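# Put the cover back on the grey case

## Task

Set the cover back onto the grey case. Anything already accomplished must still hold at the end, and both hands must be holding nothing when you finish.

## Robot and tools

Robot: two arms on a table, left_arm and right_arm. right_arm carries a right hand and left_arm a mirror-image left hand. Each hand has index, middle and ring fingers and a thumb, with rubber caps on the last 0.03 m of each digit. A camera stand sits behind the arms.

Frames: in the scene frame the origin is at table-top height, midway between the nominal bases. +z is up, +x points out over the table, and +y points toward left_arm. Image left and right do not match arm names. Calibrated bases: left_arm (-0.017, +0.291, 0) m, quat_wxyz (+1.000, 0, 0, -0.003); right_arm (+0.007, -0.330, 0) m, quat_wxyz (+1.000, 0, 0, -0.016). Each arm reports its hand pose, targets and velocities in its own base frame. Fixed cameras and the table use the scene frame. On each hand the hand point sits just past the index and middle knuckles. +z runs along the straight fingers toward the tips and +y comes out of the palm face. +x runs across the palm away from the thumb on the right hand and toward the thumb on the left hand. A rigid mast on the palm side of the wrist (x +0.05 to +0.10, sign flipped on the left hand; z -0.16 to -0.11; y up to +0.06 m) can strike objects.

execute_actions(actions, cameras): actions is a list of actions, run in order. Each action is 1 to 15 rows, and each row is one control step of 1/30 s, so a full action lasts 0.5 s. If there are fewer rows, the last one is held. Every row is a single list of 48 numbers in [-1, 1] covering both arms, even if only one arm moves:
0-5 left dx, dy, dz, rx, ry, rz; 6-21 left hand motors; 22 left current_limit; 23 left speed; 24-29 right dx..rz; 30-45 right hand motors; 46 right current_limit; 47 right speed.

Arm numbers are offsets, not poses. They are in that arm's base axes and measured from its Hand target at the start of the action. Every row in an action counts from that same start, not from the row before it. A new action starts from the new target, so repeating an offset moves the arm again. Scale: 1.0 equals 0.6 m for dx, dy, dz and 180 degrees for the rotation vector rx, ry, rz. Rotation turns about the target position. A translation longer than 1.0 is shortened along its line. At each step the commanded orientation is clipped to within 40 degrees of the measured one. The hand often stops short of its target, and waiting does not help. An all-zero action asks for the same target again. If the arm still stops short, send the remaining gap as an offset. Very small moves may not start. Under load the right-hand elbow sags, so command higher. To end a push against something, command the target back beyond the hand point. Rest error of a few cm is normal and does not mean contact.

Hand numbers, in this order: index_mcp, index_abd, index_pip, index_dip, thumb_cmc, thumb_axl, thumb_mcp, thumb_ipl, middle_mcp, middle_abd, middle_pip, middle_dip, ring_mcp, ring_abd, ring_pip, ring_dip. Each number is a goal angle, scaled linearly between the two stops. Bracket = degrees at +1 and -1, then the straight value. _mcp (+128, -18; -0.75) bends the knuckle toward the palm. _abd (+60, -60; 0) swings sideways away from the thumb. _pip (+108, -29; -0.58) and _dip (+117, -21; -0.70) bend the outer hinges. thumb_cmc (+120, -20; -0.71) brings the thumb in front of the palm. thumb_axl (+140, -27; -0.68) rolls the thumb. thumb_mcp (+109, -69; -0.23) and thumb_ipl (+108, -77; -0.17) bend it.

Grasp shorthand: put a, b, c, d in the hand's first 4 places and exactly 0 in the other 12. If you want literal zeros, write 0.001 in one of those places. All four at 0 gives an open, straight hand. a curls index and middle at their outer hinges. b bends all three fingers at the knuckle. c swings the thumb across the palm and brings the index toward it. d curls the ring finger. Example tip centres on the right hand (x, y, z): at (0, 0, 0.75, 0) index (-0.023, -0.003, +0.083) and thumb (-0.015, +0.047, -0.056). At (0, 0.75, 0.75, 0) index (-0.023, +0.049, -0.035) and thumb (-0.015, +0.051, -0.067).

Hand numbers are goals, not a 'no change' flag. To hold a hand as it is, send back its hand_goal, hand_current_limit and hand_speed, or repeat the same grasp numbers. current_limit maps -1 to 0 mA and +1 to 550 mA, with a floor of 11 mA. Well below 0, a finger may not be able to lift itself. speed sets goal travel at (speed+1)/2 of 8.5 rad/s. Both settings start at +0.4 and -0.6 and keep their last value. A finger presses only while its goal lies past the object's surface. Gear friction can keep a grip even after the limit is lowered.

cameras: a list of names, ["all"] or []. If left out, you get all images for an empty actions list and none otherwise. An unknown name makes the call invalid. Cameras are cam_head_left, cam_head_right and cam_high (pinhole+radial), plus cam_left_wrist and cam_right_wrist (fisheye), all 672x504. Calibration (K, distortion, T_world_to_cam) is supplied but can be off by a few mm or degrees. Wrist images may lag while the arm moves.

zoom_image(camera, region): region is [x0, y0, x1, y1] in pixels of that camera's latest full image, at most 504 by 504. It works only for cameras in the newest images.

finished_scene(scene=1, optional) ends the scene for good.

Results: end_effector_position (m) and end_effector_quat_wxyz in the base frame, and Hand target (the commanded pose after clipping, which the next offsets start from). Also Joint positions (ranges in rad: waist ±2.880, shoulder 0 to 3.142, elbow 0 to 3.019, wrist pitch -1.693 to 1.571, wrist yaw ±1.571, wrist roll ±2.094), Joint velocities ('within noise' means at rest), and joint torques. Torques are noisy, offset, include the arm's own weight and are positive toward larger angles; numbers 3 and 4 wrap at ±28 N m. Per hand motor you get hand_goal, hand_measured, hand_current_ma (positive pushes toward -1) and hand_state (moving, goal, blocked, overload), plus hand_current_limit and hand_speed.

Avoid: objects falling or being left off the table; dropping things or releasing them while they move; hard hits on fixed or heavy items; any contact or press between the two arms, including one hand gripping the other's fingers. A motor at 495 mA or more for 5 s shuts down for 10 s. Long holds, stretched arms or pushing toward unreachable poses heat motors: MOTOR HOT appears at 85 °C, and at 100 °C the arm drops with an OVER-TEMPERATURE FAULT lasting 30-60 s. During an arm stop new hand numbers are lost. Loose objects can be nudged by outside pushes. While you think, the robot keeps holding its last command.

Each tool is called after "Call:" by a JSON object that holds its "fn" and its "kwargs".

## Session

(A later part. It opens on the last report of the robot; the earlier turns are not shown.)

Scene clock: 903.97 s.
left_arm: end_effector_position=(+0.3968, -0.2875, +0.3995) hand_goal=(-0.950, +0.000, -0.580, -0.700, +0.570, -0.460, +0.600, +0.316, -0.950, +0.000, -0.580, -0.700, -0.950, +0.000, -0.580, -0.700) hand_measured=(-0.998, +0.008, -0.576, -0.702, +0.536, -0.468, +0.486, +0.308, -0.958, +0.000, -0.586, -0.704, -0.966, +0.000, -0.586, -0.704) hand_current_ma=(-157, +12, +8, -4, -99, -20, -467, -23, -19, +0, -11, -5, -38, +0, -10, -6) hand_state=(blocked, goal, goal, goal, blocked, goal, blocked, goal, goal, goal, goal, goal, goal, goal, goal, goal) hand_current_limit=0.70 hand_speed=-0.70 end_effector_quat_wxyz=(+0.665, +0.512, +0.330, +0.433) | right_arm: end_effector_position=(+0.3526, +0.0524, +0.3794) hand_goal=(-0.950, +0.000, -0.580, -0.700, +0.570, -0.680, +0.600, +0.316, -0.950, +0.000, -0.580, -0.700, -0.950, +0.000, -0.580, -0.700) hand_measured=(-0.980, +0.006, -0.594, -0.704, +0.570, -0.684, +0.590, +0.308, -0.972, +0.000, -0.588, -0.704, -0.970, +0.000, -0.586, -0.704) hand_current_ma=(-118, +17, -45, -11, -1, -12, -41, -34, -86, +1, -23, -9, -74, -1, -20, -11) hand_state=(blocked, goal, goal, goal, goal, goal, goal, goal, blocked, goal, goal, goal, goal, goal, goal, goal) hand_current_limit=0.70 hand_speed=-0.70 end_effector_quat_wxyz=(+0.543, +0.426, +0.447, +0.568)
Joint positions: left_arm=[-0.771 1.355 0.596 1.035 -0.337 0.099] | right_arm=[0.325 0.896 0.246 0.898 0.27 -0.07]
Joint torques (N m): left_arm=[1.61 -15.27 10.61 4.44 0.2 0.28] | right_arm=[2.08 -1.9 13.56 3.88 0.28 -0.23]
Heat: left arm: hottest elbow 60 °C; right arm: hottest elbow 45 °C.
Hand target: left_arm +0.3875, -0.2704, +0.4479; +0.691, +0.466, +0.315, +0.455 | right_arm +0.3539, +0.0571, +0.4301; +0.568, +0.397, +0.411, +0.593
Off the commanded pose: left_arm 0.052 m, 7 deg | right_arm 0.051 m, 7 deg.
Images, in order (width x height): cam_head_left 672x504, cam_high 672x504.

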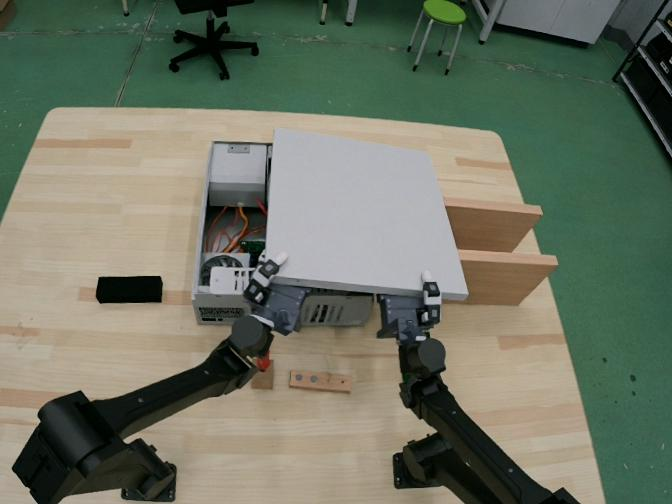

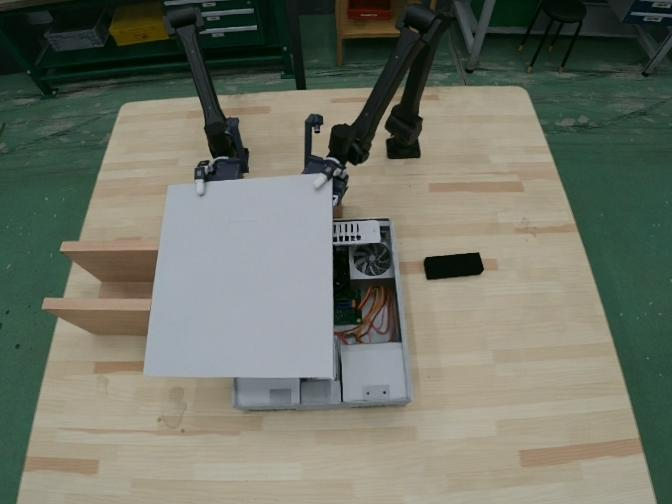

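Call:
{"fn": "execute_actions", "kwargs": {"actions": [[[0.015,0.0513,0,-0.0115,-0.0255,0.00125,-0.95,0,-0.58,-0.7,0.57,-0.46,0.6,0.317,-0.95,0,-0.58,-0.7,-0.95,0,-0.58,-0.7,0.7,-0.7,0.0153,0.0515,0.035,0,-0.028,0.00125,-0.95,0,-0.58,-0.7,0.57,-0.68,0.6,0.317,-0.95,0,-0.58,-0.7,-0.95,0,-0.58,-0.7,0.7,-0.7]],[[0.015,0.0513,0,0,0,0.00125,-0.95,0,-0.58,-0.7,0.57,-0.46,0.6,0.317,-0.95,0,-0.58,-0.7,-0.95,0,-0.58,-0.7,0.7,-0.7,0.0153,0.0515,0.03,0,-0.014,0.00125,-0.95,0,-0.58,-0.7,0.57,-0.68,0.6,0.317,-0.95,0,-0.58,-0.7,-0.95,0,-0.58,-0.7,0.7,-0.7]],[[0.015,0.0513,0,0,0,0.00125,-0.95,0,-0.58,-0.7,0.57,-0.46,0.6,0.317,-0.95,0,-0.58,-0.7,-0.95,0,-0.58,-0.7,0.7,-0.7,0.0153,0.0515,0.02,0,0,0.00125,-0.95,0,-0.58,-0.7,0.57,-0.68,0.6,0.317,-0.95,0,-0.58,-0.7,-0.95,0,-0.58,-0.7,0.7,-0.7]]], "cameras": ["all"]}}

Scene clock: 921.23 s.
left_arm: end_effector_position=(+0.4289, -0.1891, +0.4139) hand_goal=(-0.950, +0.000, -0.580, -0.700, +0.570, -0.460, +0.600, +0.316, -0.950, +0.000, -0.580, -0.700, -0.950, +0.000, -0.580, -0.700) hand_measured=(-0.998, +0.006, -0.574, -0.702, +0.542, -0.468, +0.486, +0.312, -0.958, +0.000, -0.586, -0.704, -0.966, +0.000, -0.586, -0.704) hand_current_ma=(-157, +9, +9, -4, -78, -18, -468, -9, -19, +0, -11, -5, -38, +0, -10, -6) hand_state=(blocked, goal, goal, goal, blocked, goal, blocked, goal, goal, goal, goal, goal, goal, goal, goal, goal) hand_current_limit=0.70 hand_speed=-0.70 end_effector_quat_wxyz=(+0.692, +0.467, +0.323, +0.446) | right_arm: end_effector_position=(+0.3853, +0.1471, +0.4211) hand_goal=(-0.950, +0.000, -0.580, -0.700, +0.570, -0.680, +0.600, +0.316, -0.950, +0.000, -0.580, -0.700, -0.950, +0.000, -0.580, -0.700) hand_measured=(-0.996, +0.006, -0.608, -0.708, +0.570, -0.680, +0.598, +0.312, -0.988, +0.004, -0.598, -0.708, -0.978, +0.002, -0.592, -0.706) hand_current_ma=(-195, +17, -106, -28, -1, -2, -4, -13, -156, +12, -62, -22, -110, +6, -41, -17) hand_state=(blocked, goal, blocked, goal, goal, goal, goal, goal, blocked, goal, goal, goal, blocked, goal, goal, goal) hand_current_limit=0.70 hand_speed=-0.70 end_effector_quat_wxyz=(+0.573, +0.378, +0.434, +0.584)
Joint positions: left_arm=[-0.498 1.326 0.551 1.14 -0.098 0.005] | right_arm=[0.554 1.175 0.452 1.107 0.445 -0.232]
Joint torques (N m): left_arm=[1.32 -12.75 9.43 4.79 0.19 0.28] | right_arm=[2.08 -5.42 14.02 4.19 -0.04 -0.15]
Heat: left arm: hottest elbow 59 °C; right arm: hottest elbow 54 °C.
Hand target: left_arm +0.4147, -0.1780, +0.4478; +0.708, +0.433, +0.298, +0.472 | right_arm +0.3814, +0.1499, +0.4810; +0.590, +0.355, +0.375, +0.621
Off the commanded pose: left_arm 0.039 m, 6 deg | right_arm 0.060 m, 9 deg.
camera_calibration:
cam_left_wrist: T_world_to_cam=[[-0.116276, -0.843624, -0.524194, 0.0760708], [-0.245491, 0.535809, -0.807863, 0.497431], [0.9624, 0.0347496, -0.269404, -0.163415], [0, 0, 0, 1]] pos_world=[0.288231, -0.196674, 0.397707]
cam_right_wrist: T_world_to_cam=[[-0.13655, -0.747878, 0.649641, -0.0782133], [-0.453605, -0.535792, -0.712158, 0.513395], [0.88068, -0.391926, -0.266078, -0.0406014], [0, 0, 0, 1]] pos_world=[0.257955, 0.200666, 0.405626]

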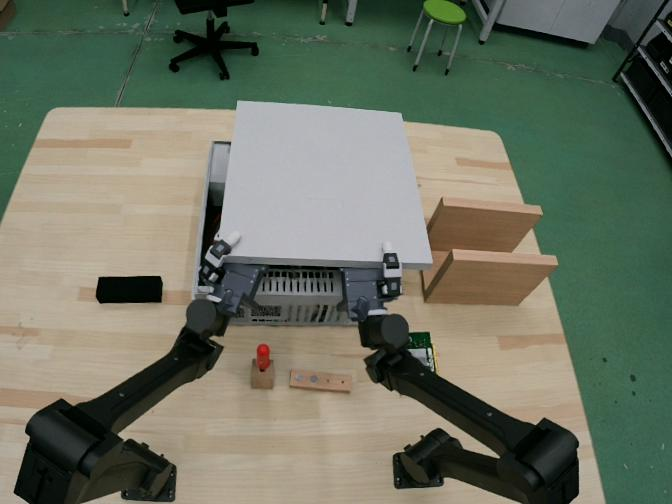

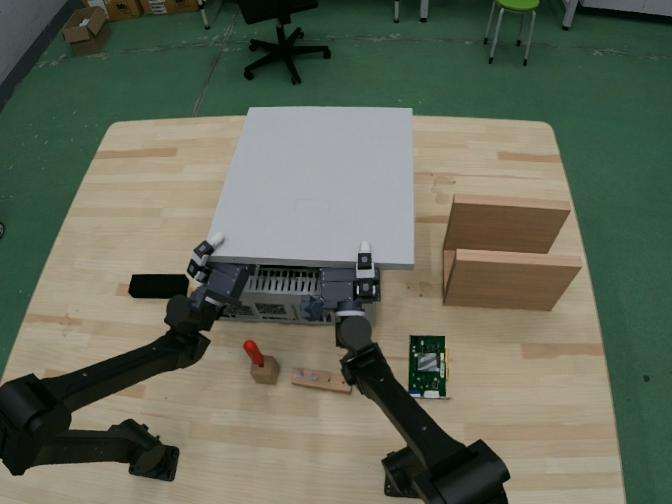

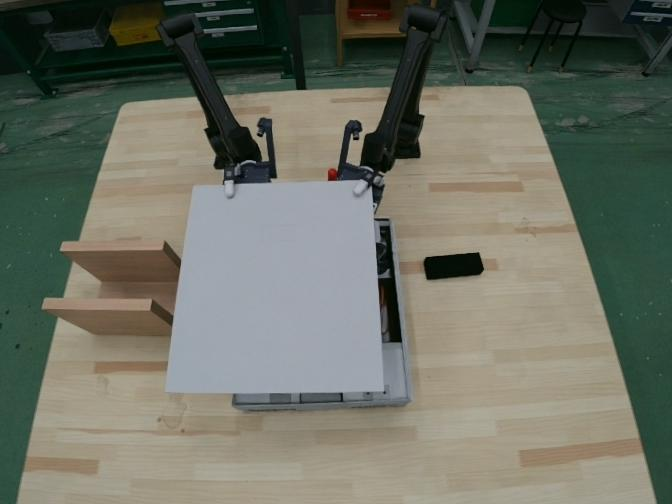

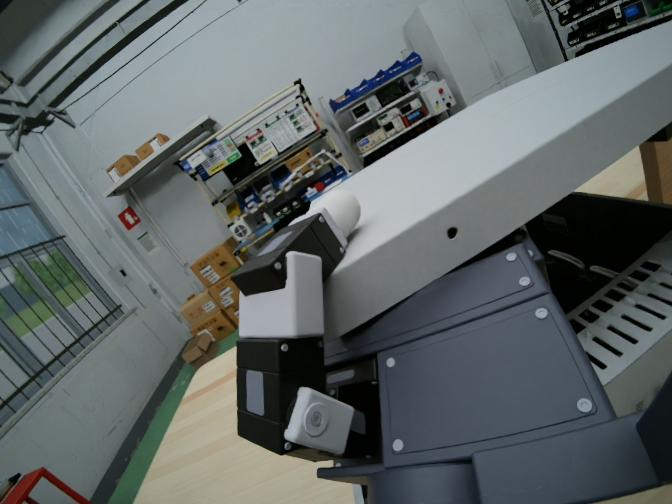

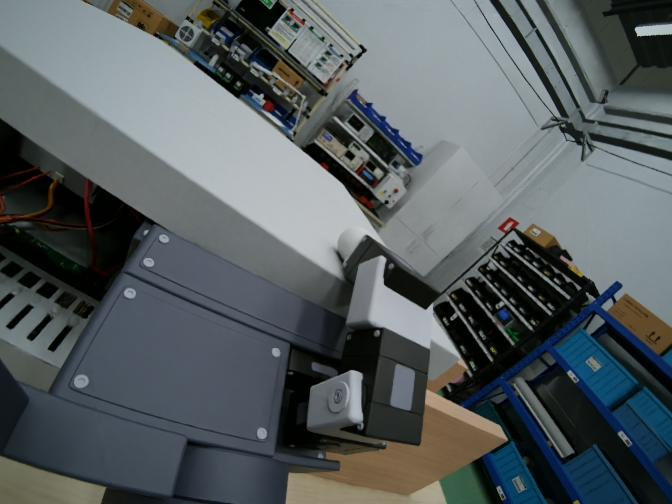

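Call:
{"fn": "execute_actions", "kwargs": {"actions": [[[0.011,0.046,-0.03,0,0,0.0013,-0.95,0,-0.58,-0.7,0.57,-0.46,0.6,0.317,-0.95,0,-0.58,-0.7,-0.95,0,-0.58,-0.7,0.7,-0.7,0.0097,0.0465,-0.03,0,0,0.0013,-0.95,0,-0.58,-0.7,0.57,-0.68,0.6,0.317,-0.95,0,-0.58,-0.7,-0.95,0,-0.58,-0.7,0.7,-0.7]],[[0.011,0.046,-0.03,0,0,0.0013,-0.95,0,-0.58,-0.7,0.57,-0.46,0.6,0.317,-0.95,0,-0.58,-0.7,-0.95,0,-0.58,-0.7,0.7,-0.7,0.0097,0.0465,-0.03,0,0,0.0013,-0.95,0,-0.58,-0.7,0.57,-0.68,0.6,0.317,-0.95,0,-0.58,-0.7,-0.95,0,-0.58,-0.7,0.7,-0.7]],[[0.011,0.046,-0.03,0,0,0.0013,-0.95,0,-0.58,-0.7,0.57,-0.46,0.6,0.317,-0.95,0,-0.58,-0.7,-0.95,0,-0.58,-0.7,0.7,-0.7,0.0097,0.0465,-0.03,0,0,0.0013,-0.95,0,-0.58,-0.7,0.57,-0.68,0.6,0.317,-0.95,0,-0.58,-0.7,-0.95,0,-0.58,-0.7,0.7,-0.7]],[[0,0,-0.03,0,0,0,-0.95,0,-0.58,-0.7,0.57,-0.46,0.6,0.317,-0.95,0,-0.58,-0.7,-0.95,0,-0.58,-0.7,0.7,-0.7,0,0,-0.03,0,0,0,-0.95,0,-0.58,-0.7,0.57,-0.68,0.6,0.317,-0.95,0,-0.58,-0.7,-0.95,0,-0.58,-0.7,0.7,-0.7]]], "cameras": ["all"]}}

Scene clock: 941.67 s.
left_arm: end_effector_position=(+0.4446, -0.1023, +0.3539) hand_goal=(-0.950, +0.000, -0.580, -0.700, +0.570, -0.460, +0.600, +0.316, -0.950, +0.000, -0.580, -0.700, -0.950, +0.000, -0.580, -0.700) hand_measured=(-0.998, +0.002, -0.574, -0.702, +0.546, -0.464, +0.490, +0.308, -0.958, +0.000, -0.586, -0.704, -0.966, +0.000, -0.586, -0.704) hand_current_ma=(-157, +3, +9, -4, -65, -8, -467, -25, -19, +0, -11, -5, -38, +0, -10, -6) hand_state=(blocked, goal, goal, goal, blocked, goal, blocked, goal, goal, goal, goal, goal, goal, goal, goal, goal) hand_current_limit=0.70 hand_speed=-0.70 end_effector_quat_wxyz=(+0.695, +0.457, +0.325, +0.450) | right_arm: end_effector_position=(+0.4033, +0.2338, +0.3667) hand_goal=(-0.950, +0.000, -0.580, -0.700, +0.570, -0.680, +0.600, +0.316, -0.950, +0.000, -0.580, -0.700, -0.950, +0.000, -0.580, -0.700) hand_measured=(-0.996, +0.012, -0.622, -0.714, +0.570, -0.682, +0.594, +0.310, -0.994, +0.008, -0.602, -0.708, -0.984, +0.004, -0.596, -0.708) hand_current_ma=(-196, +37, -159, -44, -1, -6, -26, -24, -184, +23, -75, -26, -139, +10, -55, -22) hand_state=(blocked, goal, blocked, goal, goal, goal, goal, goal, blocked, goal, blocked, goal, blocked, goal, goal, goal) hand_current_limit=0.70 hand_speed=-0.70 end_effector_quat_wxyz=(+0.578, +0.362, +0.432, +0.591)
Joint positions: left_arm=[-0.244 1.495 0.456 1.421 0.124 -0.093] | right_arm=[0.718 1.557 0.567 1.438 0.571 -0.331]
Joint torques (N m): left_arm=[1.14 -10.75 7.36 5.38 -0.18 0.19] | right_arm=[1.85 -9.17 10.33 4.15 -0.2 -0.09]
Heat: left arm: hottest elbow 58 °C; right arm: hottest elbow 58 °C.
Hand target: left_arm +0.4344, -0.0953, +0.3759; +0.705, +0.431, +0.301, +0.476 | right_arm +0.3989, +0.2334, +0.4091; +0.586, +0.352, +0.377, +0.624
Off the commanded pose: left_arm 0.025 m, 5 deg | right_arm 0.043 m, 8 deg.
camera_calibration:
cam_left_wrist: T_world_to_cam=[[-0.101095, -0.852841, -0.512292, 0.10789], [-0.242514, 0.520522, -0.818684, 0.407232], [0.964866, 0.0414732, -0.259448, -0.201627], [0, 0, 0, 1]] pos_world=[0.30421, -0.111599, 0.336354]
cam_right_wrist: T_world_to_cam=[[-0.145868, -0.741086, 0.655373, 0.0245756], [-0.42546, -0.551076, -0.717843, 0.523541], [0.893144, -0.383546, -0.234918, -0.0553967], [0, 0, 0, 1]] pos_world=[0.275808, 0.285476, 0.346701]

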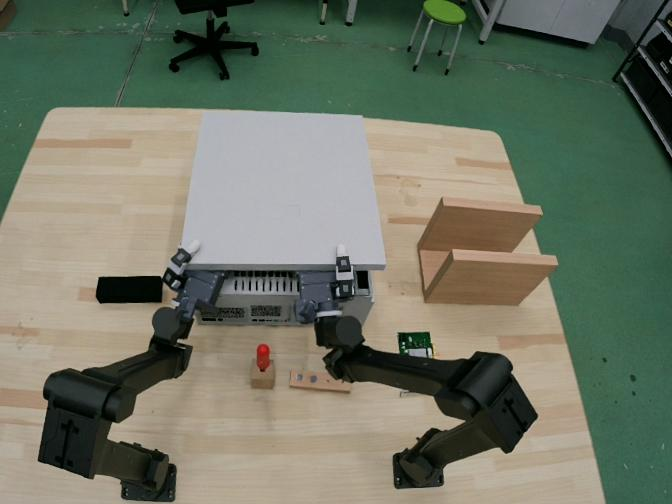

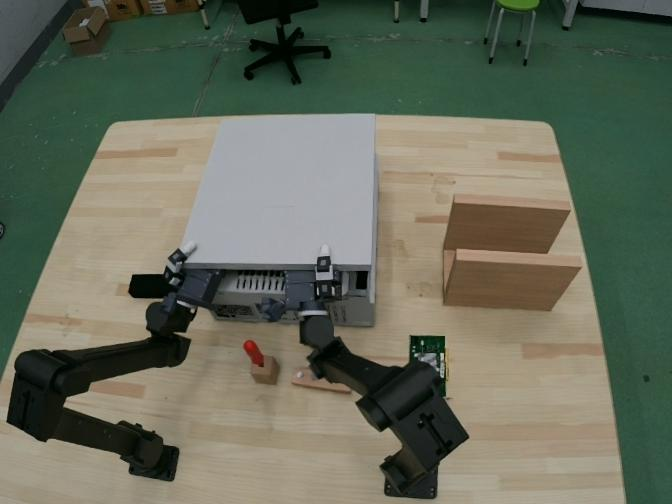

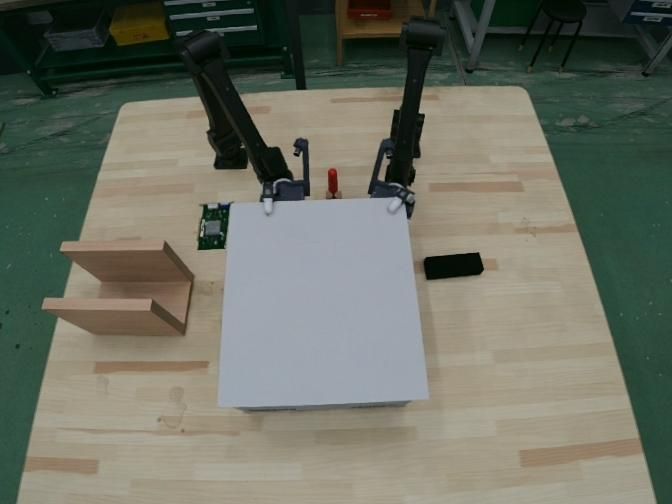

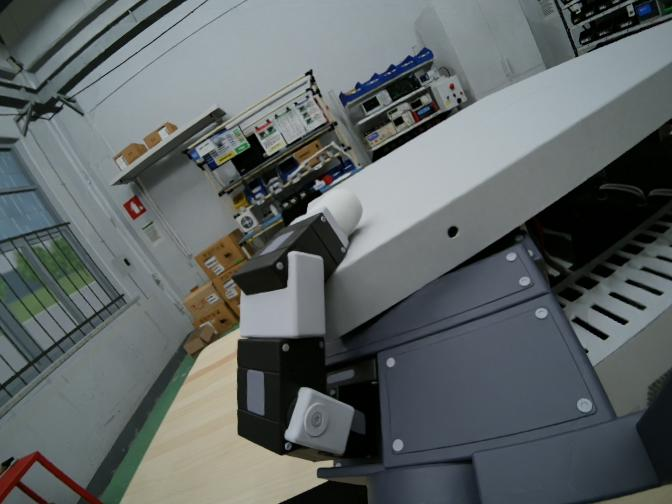

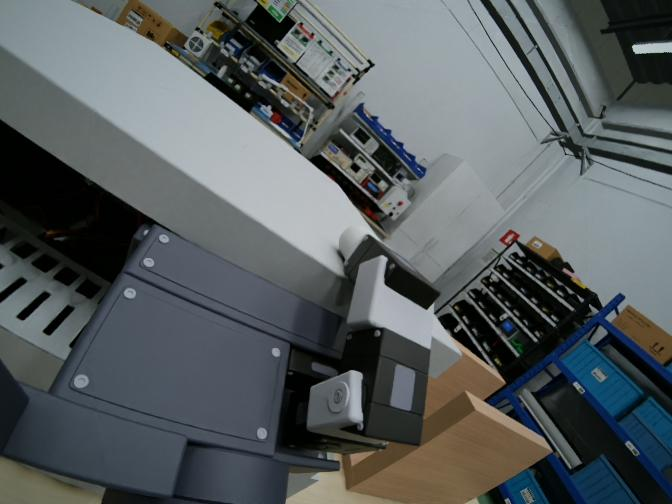

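Call:
{"fn": "execute_actions", "kwargs": {"actions": [[[-0.005,-0.004,-0.02,0,0.022,-0.002,-0.95,0,-0.58,-0.7,0.57,-0.46,0.6,0.317,-0.95,0,-0.58,-0.7,-0.95,0,-0.58,-0.7,0.7,-0.7,-0.005,-0.004,-0.015,0,0.022,-0.002,-0.95,0,-0.58,-0.7,0.57,-0.68,0.6,0.317,-0.95,0,-0.58,-0.7,-0.95,0,-0.58,-0.7,0.7,-0.7]],[[-0.005,-0.004,-0.02,0,0.022,-0.002,-0.95,0,-0.58,-0.7,0.57,-0.46,0.6,0.317,-0.95,0,-0.58,-0.7,-0.95,0,-0.58,-0.7,0.7,-0.7,-0.005,-0.004,-0.015,0,0.022,-0.002,-0.95,0,-0.58,-0.7,0.57,-0.68,0.6,0.317,-0.95,0,-0.58,-0.7,-0.95,0,-0.58,-0.7,0.7,-0.7]]], "cameras": ["all"]}}

Call:
{"fn": "zoom_image", "kwargs": {"camera": "cam_head_left", "region": [160, 80, 400, 340]}}

Call:
{"fn": "zoom_image", "kwargs": {"camera": "cam_high", "region": [200, 180, 440, 430]}}

Call:
{"fn": "zoom_image", "kwargs": {"camera": "cam_head_right", "region": [160, 80, 400, 340]}}

Scene clock: 958.83 s.
left_arm: end_effector_position=(+0.4384, -0.1003, +0.3297) hand_goal=(-0.950, +0.000, -0.580, -0.700, +0.570, -0.460, +0.600, +0.316, -0.950, +0.000, -0.580, -0.700, -0.950, +0.000, -0.580, -0.700) hand_measured=(-0.998, +0.002, -0.576, -0.702, +0.546, -0.460, +0.498, +0.306, -0.958, +0.000, -0.586, -0.704, -0.966, +0.000, -0.586, -0.704) hand_current_ma=(-157, +3, +7, -4, -65, +1, -468, -32, -19, +0, -11, -5, -38, +0, -10, -6) hand_state=(blocked, goal, goal, goal, blocked, goal, blocked, goal, goal, goal, goal, goal, goal, goal, goal, goal) hand_current_limit=0.70 hand_speed=-0.70 end_effector_quat_wxyz=(+0.676, +0.480, +0.366, +0.424) | right_arm: end_effector_position=(+0.4036, +0.2385, +0.3531) hand_goal=(-0.950, +0.000, -0.580, -0.700, +0.570, -0.680, +0.600, +0.316, -0.950, +0.000, -0.580, -0.700, -0.950, +0.000, -0.580, -0.700) hand_measured=(-0.996, +0.014, -0.622, -0.714, +0.570, -0.682, +0.594, +0.310, -0.996, +0.012, -0.608, -0.710, -0.994, +0.008, -0.602, -0.710) hand_current_ma=(-196, +42, -159, -44, -1, -9, -26, -24, -195, +32, -102, -35, -180, +24, -75, -35) hand_state=(blocked, goal, blocked, goal, goal, goal, goal, goal, blocked, goal, blocked, goal, blocked, goal, blocked, goal) hand_current_limit=0.70 hand_speed=-0.70 end_effector_quat_wxyz=(+0.562, +0.397, +0.458, +0.564)
Joint positions: left_arm=[-0.259 1.445 0.393 1.329 0.096 -0.119] | right_arm=[0.759 1.513 0.55 1.306 0.657 -0.285]
Joint torques (N m): left_arm=[0.26 -12.4 6.8 3.64 -0.16 0.18] | right_arm=[1.73 -11.4 7.6 3.1 0.02 0.11]
Heat: left arm: hottest elbow 55 °C; right arm: hottest elbow 58 °C.
Hand target: left_arm +0.4284, -0.1000, +0.3520; +0.686, +0.464, +0.346, +0.441 | right_arm +0.3929, +0.2287, +0.3911; +0.563, +0.397, +0.414, +0.595
Off the commanded pose: left_arm 0.024 m, 4 deg | right_arm 0.041 m, 6 deg.
camera_calibration:
cam_left_wrist: T_world_to_cam=[[-0.155189, -0.856003, -0.493129, 0.113605], [-0.335676, 0.515168, -0.788621, 0.415307], [0.929106, 0.0431465, -0.367288, -0.150666], [0, 0, 0, 1]] pos_world=[0.297024, -0.110206, 0.328204]
cam_right_wrist: T_world_to_cam=[[-0.093791, -0.736354, 0.670064, 0.0097294], [-0.510325, -0.542332, -0.667417, 0.530806], [0.854852, -0.404548, -0.324914, -0.00478349], [0, 0, 0, 1]] pos_world=[0.275885, 0.293102, 0.346195]

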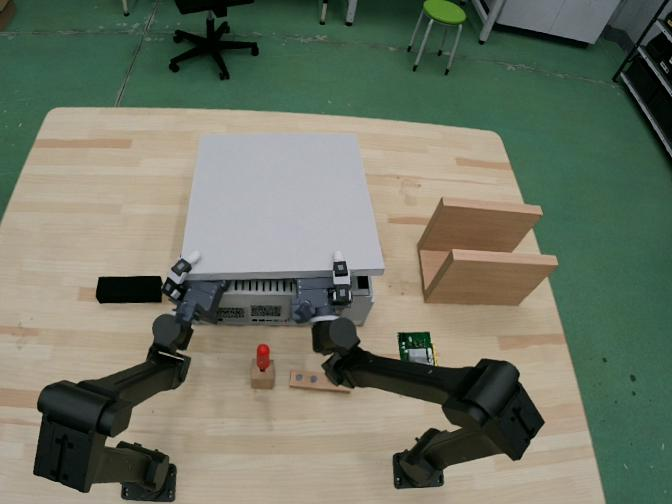

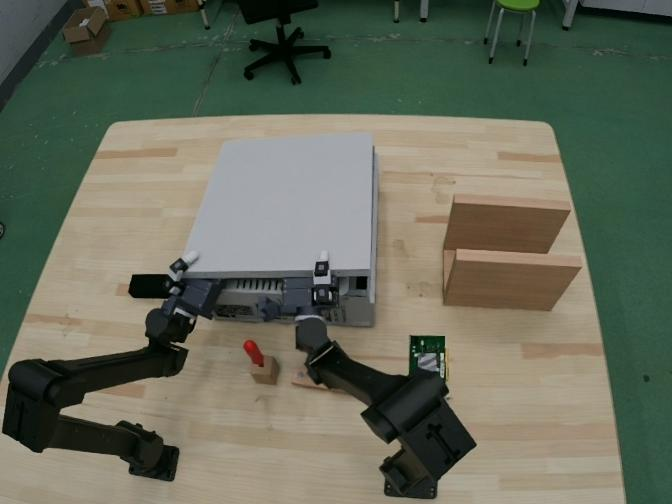

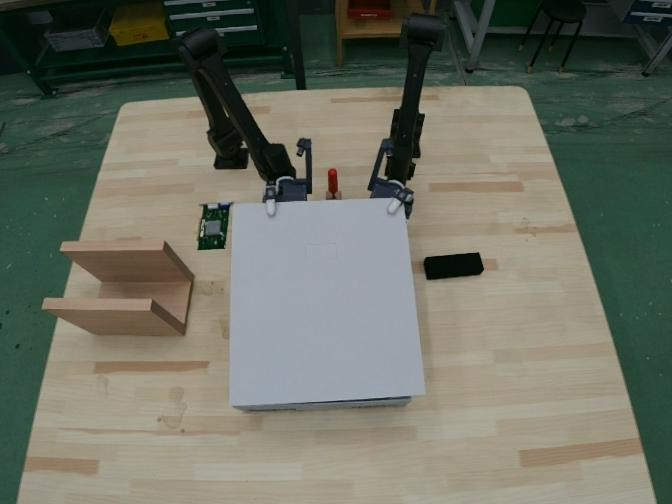

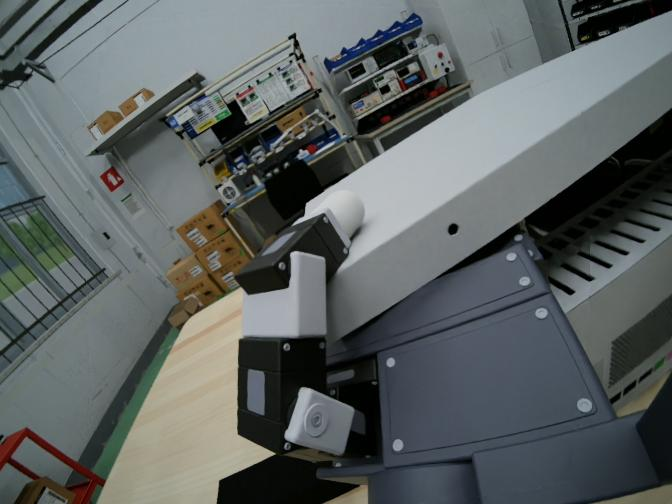

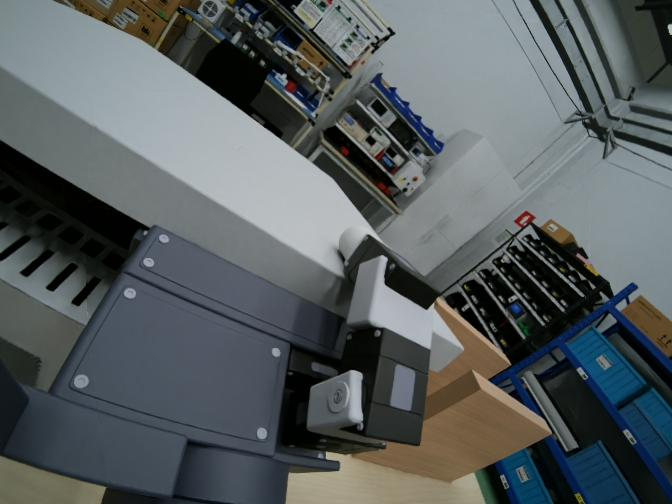

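Scaled by 1.938 from the camera's 672x504 image, which has a finer 960x720 frame.

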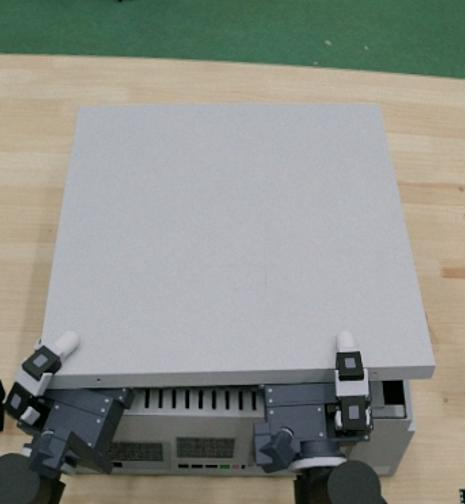

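Scaled by 2.016 from the camera's 672x504 image, which has a finer 960x720 frame.

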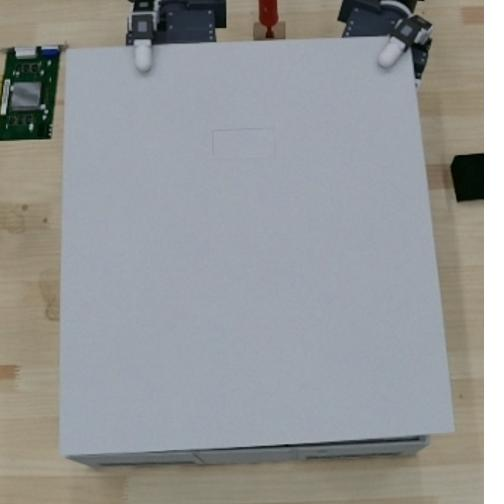

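Scaled by 1.938 from the camera's 672x504 image, which has a finer 960x720 frame.

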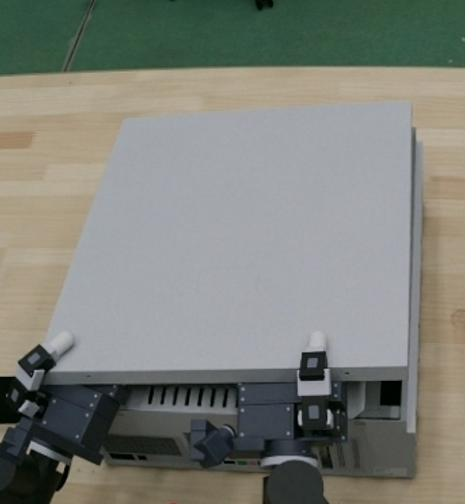

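Call:
{"fn": "execute_actions", "kwargs": {"actions": [[[0.012,-0.003,0,0,0,-0.006,-0.95,0,-0.58,-0.7,0.57,-0.46,0.6,0.317,-0.95,0,-0.58,-0.7,-0.95,0,-0.58,-0.7,0.7,-0.7,0.004,-0.0025,-0.025,0,0,-0.006,-0.95,0,-0.58,-0.7,0.57,-0.68,0.6,0.317,-0.95,0,-0.58,-0.7,-0.95,0,-0.58,-0.7,0.7,-0.7]],[[0.012,-0.003,0,0,0,-0.005,-0.95,0,-0.58,-0.7,0.57,-0.46,0.6,0.317,-0.95,0,-0.58,-0.7,-0.95,0,-0.58,-0.7,0.7,-0.7,0.004,-0.0025,-0.025,0,0,-0.005,-0.95,0,-0.58,-0.7,0.57,-0.68,0.6,0.317,-0.95,0,-0.58,-0.7,-0.95,0,-0.58,-0.7,0.7,-0.7]]], "cameras": ["all"]}}

Call:
{"fn": "zoom_image", "kwargs": {"camera": "cam_head_left", "region": [160, 100, 400, 340]}}

Call:
{"fn": "zoom_image", "kwargs": {"camera": "cam_head_right", "region": [160, 100, 400, 340]}}

Call:
{"fn": "zoom_image", "kwargs": {"camera": "cam_high", "region": [210, 180, 440, 420]}}

Scene clock: 979.50 s.
left_arm: end_effector_position=(+0.4404, -0.1065, +0.3240) hand_goal=(-0.950, +0.000, -0.580, -0.700, +0.570, -0.460, +0.600, +0.316, -0.950, +0.000, -0.580, -0.700, -0.950, +0.000, -0.580, -0.700) hand_measured=(-0.998, +0.000, -0.580, -0.702, +0.546, -0.460, +0.502, +0.300, -0.958, +0.000, -0.586, -0.704, -0.966, +0.000, -0.586, -0.704) hand_current_ma=(-157, +0, +0, -4, -65, -1, -467, -52, -19, +0, -11, -5, -38, +0, -10, -6) hand_state=(blocked, goal, goal, goal, blocked, goal, blocked, goal, goal, goal, goal, goal, goal, goal, goal, goal) hand_current_limit=0.70 hand_speed=-0.70 end_effector_quat_wxyz=(+0.677, +0.494, +0.360, +0.411) | right_arm: end_effector_position=(+0.4033, +0.2341, +0.3377) hand_goal=(-0.950, +0.000, -0.580, -0.700, +0.570, -0.680, +0.600, +0.316, -0.950, +0.000, -0.580, -0.700, -0.950, +0.000, -0.580, -0.700) hand_measured=(-0.996, +0.018, -0.624, -0.716, +0.570, -0.688, +0.580, +0.302, -0.996, +0.014, -0.614, -0.714, -0.996, +0.008, -0.606, -0.712) hand_current_ma=(-196, +54, -174, -58, -1, -29, -90, -69, -195, +39, -128, -47, -193, +24, -92, -42) hand_state=(blocked, goal, blocked, goal, goal, goal, goal, goal, blocked, goal, blocked, goal, blocked, goal, blocked, goal) hand_current_limit=0.70 hand_speed=-0.70 end_effector_quat_wxyz=(+0.566, +0.405, +0.445, +0.563)
Joint positions: left_arm=[-0.257 1.454 0.393 1.32 0.134 -0.12] | right_arm=[0.76 1.576 0.545 1.394 0.682 -0.284]
Joint torques (N m): left_arm=[1.14 -10.17 9.51 4.03 0.22 0.05] | right_arm=[1.08 -8.82 6.98 4.27 0.04 -0.04]
Heat: left arm: hottest elbow 54 °C; right arm: hottest elbow 54 °C.
Hand target: left_arm +0.4428, -0.1037, +0.3518; +0.693, +0.471, +0.338, +0.429 | right_arm +0.3976, +0.2257, +0.3611; +0.573, +0.404, +0.407, +0.585
Off the commanded pose: left_arm 0.028 m, 5 deg | right_arm 0.026 m, 5 deg.
camera_calibration:
cam_left_wrist: T_world_to_cam=[[-0.192438, -0.843241, -0.501909, 0.126352], [-0.329451, 0.5373, -0.776383, 0.410349], [0.924353, 0.0159489, -0.381204, -0.150686], [0, 0, 0, 1]] pos_world=[0.298792, -0.111532, 0.324563]
cam_right_wrist: T_world_to_cam=[[-0.115754, -0.747314, 0.65431, 0.033462], [-0.516754, -0.517263, -0.682206, 0.519749], [0.848272, -0.417086, -0.326303, -0.00519946], [0, 0, 0, 1]] pos_world=[0.276866, 0.291685, 0.330985]

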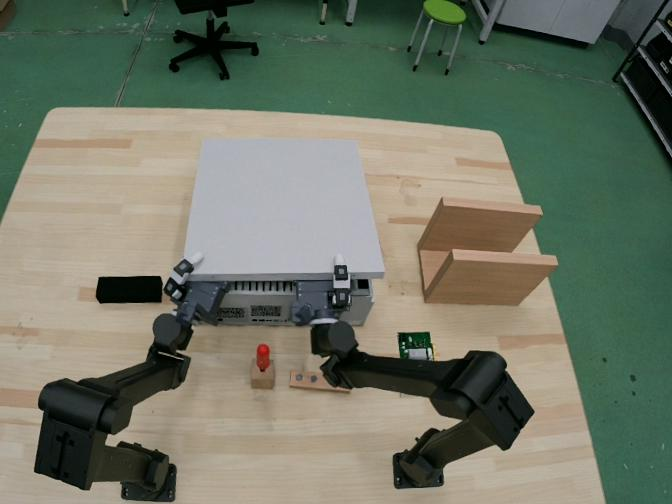

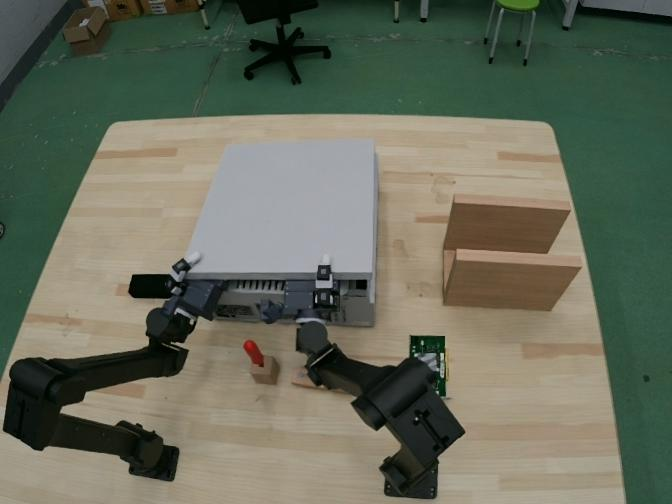

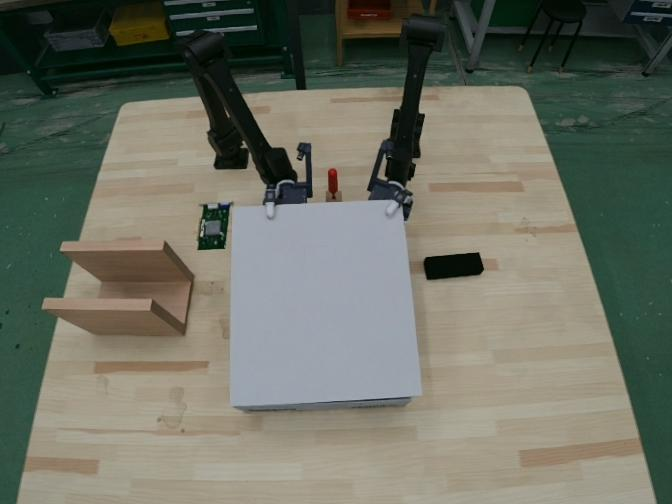

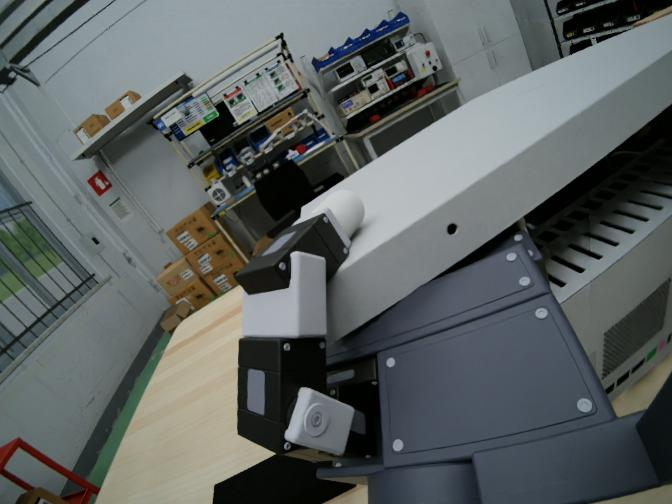

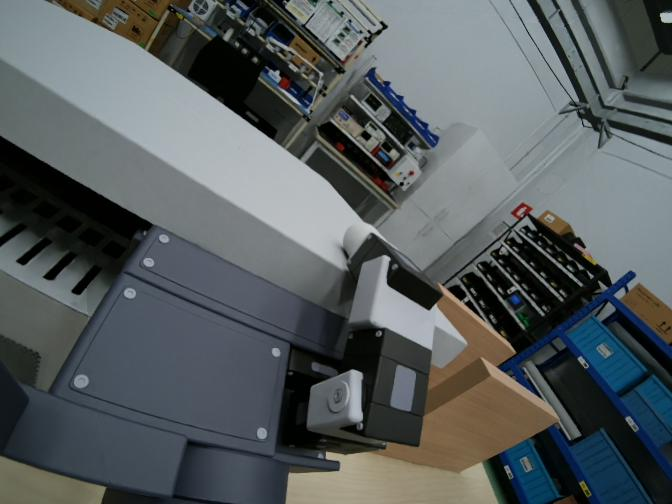

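Scaled by 2.100 from the camera's 672x504 image, which has a finer 960x720 frame.

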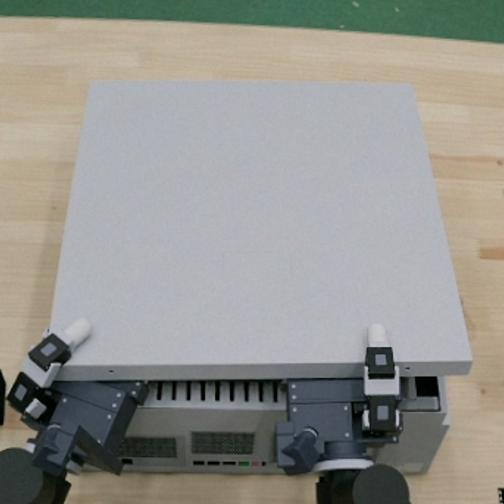

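Scaled by 2.100 from the camera's 672x504 image, which has a finer 960x720 frame.

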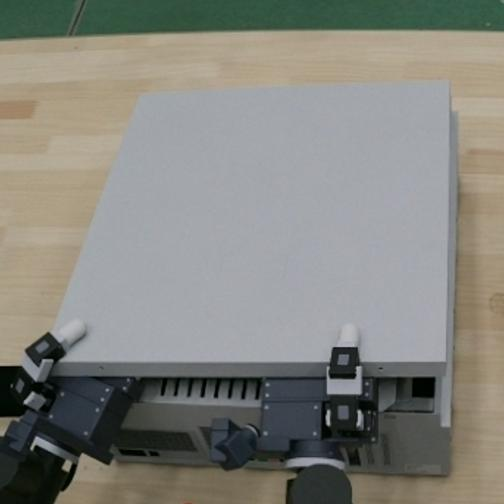

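Scaled by 2.100 from the camera's 672x504 image, which has a finer 960x720 frame.

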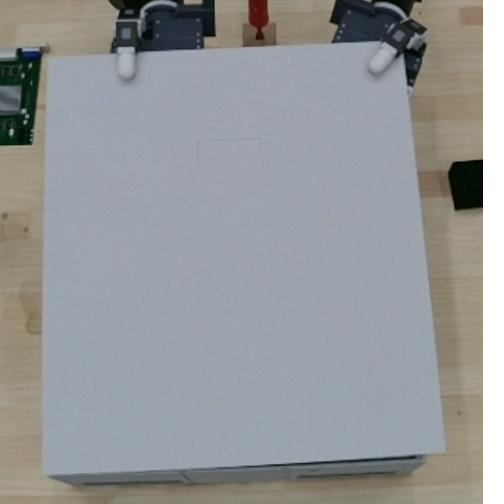

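Call:
{"fn": "execute_actions", "kwargs": {"actions": [[[-0.004,-0.006,0.01,0,0,-0.008,-0.95,0,-0.58,-0.7,0.57,-0.46,0.6,0.317,-0.95,0,-0.58,-0.7,-0.95,0,-0.58,-0.7,0.7,-0.7,-0.013,-0.006,-0.025,0,0,-0.008,-0.95,0,-0.58,-0.7,0.57,-0.68,0.6,0.317,-0.95,0,-0.58,-0.7,-0.95,0,-0.58,-0.7,0.7,-0.7]],[[-0.004,-0.006,0.01,0,0,-0.008,-0.95,0,-0.58,-0.7,0.57,-0.46,0.6,0.317,-0.95,0,-0.58,-0.7,-0.95,0,-0.58,-0.7,0.7,-0.7,-0.013,-0.006,-0.025,0,0,-0.008,-0.95,0,-0.58,-0.7,0.57,-0.68,0.6,0.317,-0.95,0,-0.58,-0.7,-0.95,0,-0.58,-0.7,0.7,-0.7]]], "cameras": ["cam_head_left", "cam_head_right", "cam_high"]}}

Call:
{"fn": "zoom_image", "kwargs": {"camera": "cam_head_left", "region": [160, 100, 400, 340]}}

Call:
{"fn": "zoom_image", "kwargs": {"camera": "cam_head_right", "region": [160, 100, 400, 340]}}

Call:
{"fn": "zoom_image", "kwargs": {"camera": "cam_high", "region": [210, 180, 440, 420]}}

Scene clock: 1009.07 s.
left_arm: end_effector_position=(+0.4397, -0.1154, +0.3245) hand_goal=(-0.950, +0.000, -0.580, -0.700, +0.570, -0.460, +0.600, +0.316, -0.950, +0.000, -0.580, -0.700, -0.950, +0.000, -0.580, -0.700) hand_measured=(-0.998, +0.000, -0.580, -0.702, +0.546, -0.456, +0.502, +0.300, -0.958, +0.000, -0.586, -0.704, -0.966, +0.000, -0.586, -0.704) hand_current_ma=(-157, +0, +0, -4, -65, +6, -467, -53, -19, +0, -11, -5, -37, +0, -10, -6) hand_state=(blocked, goal, goal, goal, blocked, goal, blocked, goal, goal, goal, goal, goal, goal, goal, goal, goal) hand_current_limit=0.70 hand_speed=-0.70 end_effector_quat_wxyz=(+0.674, +0.513, +0.348, +0.402) | right_arm: end_effector_position=(+0.3911, +0.2265, +0.3196) hand_goal=(-0.950, +0.000, -0.580, -0.700, +0.570, -0.680, +0.600, +0.316, -0.950, +0.000, -0.580, -0.700, -0.950, +0.000, -0.580, -0.700) hand_measured=(-0.996, +0.026, -0.638, -0.724, +0.568, -0.686, +0.566, +0.292, -0.996, +0.018, -0.620, -0.716, -0.996, +0.010, -0.604, -0.712) hand_current_ma=(-197, +80, -233, -86, -4, -22, -174, -121, -195, +54, -149, -58, -193, +27, -87, -42) hand_state=(blocked, blocked, blocked, blocked, goal, goal, blocked, blocked, blocked, goal, blocked, goal, blocked, goal, blocked, goal) hand_current_limit=0.70 hand_speed=-0.70 end_effector_quat_wxyz=(+0.578, +0.416, +0.427, +0.557)
Joint positions: left_arm=[-0.256 1.433 0.393 1.278 0.177 -0.101] | right_arm=[0.782 1.646 0.522 1.527 0.746 -0.313]
Joint torques (N m): left_arm=[0.91 -12.92 9.66 3.77 0.31 -0.27] | right_arm=[1.73 -8.59 4.79 4.21 0.3 -0.1]
Heat: left arm: hottest elbow 57 °C; right arm: hottest elbow 49 °C.
Hand target: left_arm +0.4380, -0.1109, +0.3639; +0.704, +0.479, +0.326, +0.411 | right_arm +0.3821, +0.2185, +0.3311; +0.588, +0.414, +0.397, +0.571
Off the commanded pose: left_arm 0.040 m, 6 deg | right_arm 0.017 m, 4 deg.
joint sent to its limit (right arm) — joint 4 (wrist pitch), upper limit. The joint targets still meet the commanded pose.
Images, in order (width x height): cam_head_left 672x504, cam_head_right 672x504, cam_high 672x504.

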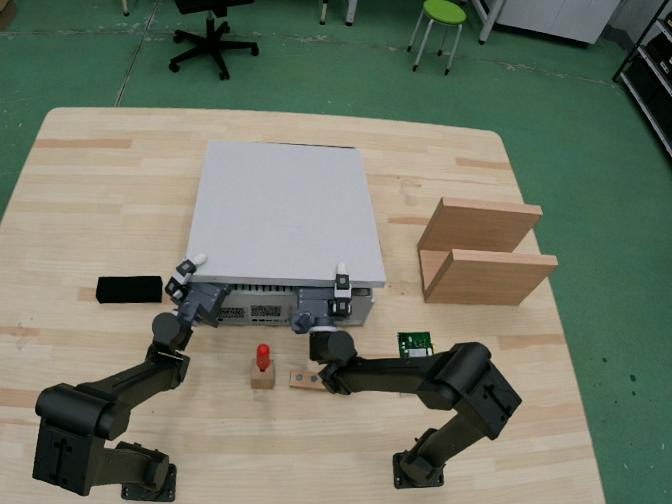

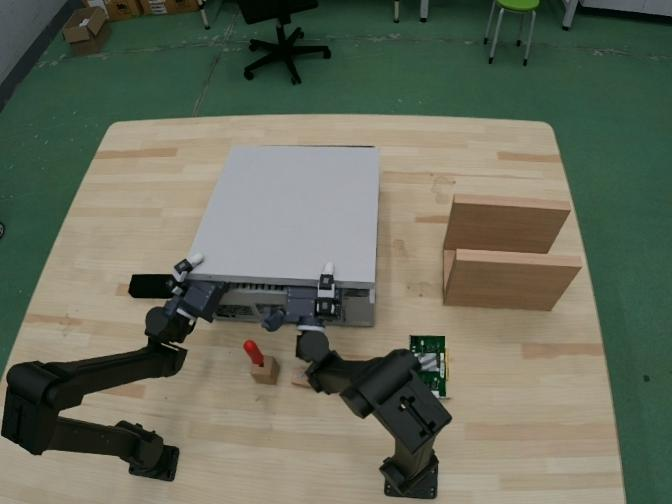

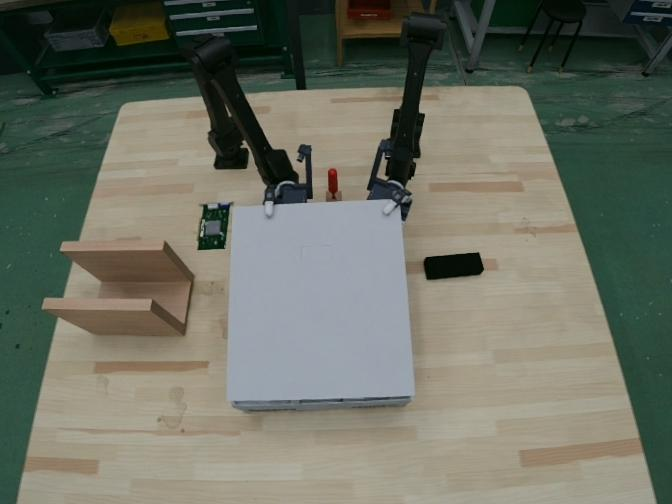

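Scaled by 2.100 from the camera's 672x504 image, which has a finer 960x720 frame.

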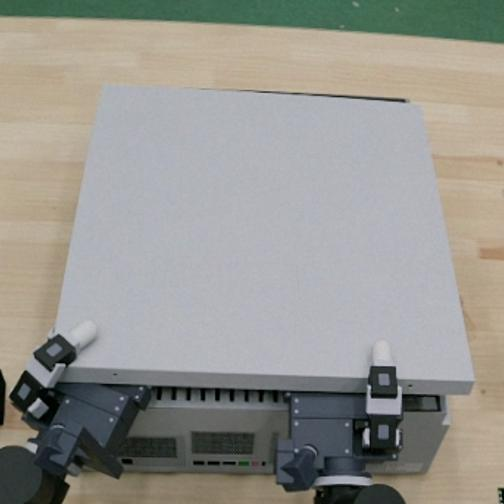

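Scaled by 2.100 from the camera's 672x504 image, which has a finer 960x720 frame.

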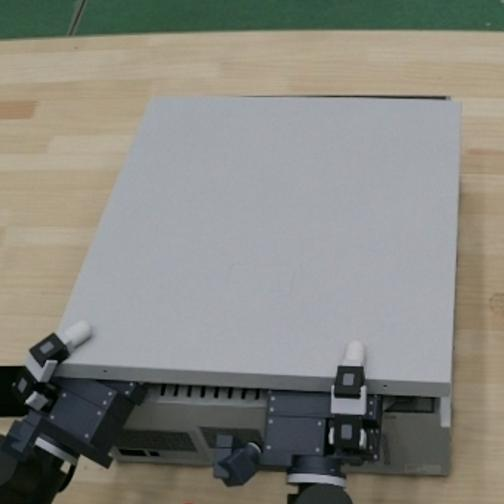

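Scaled by 2.100 from the camera's 672x504 image, which has a finer 960x720 frame.

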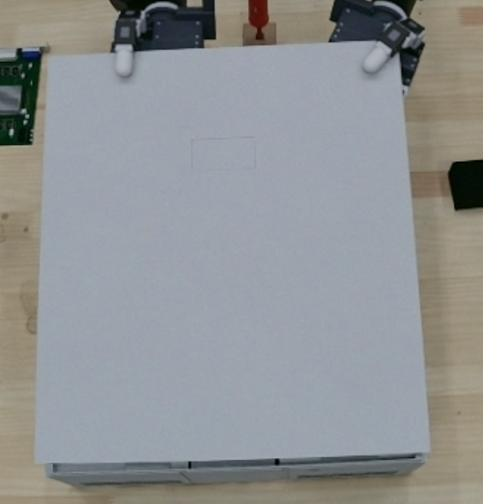

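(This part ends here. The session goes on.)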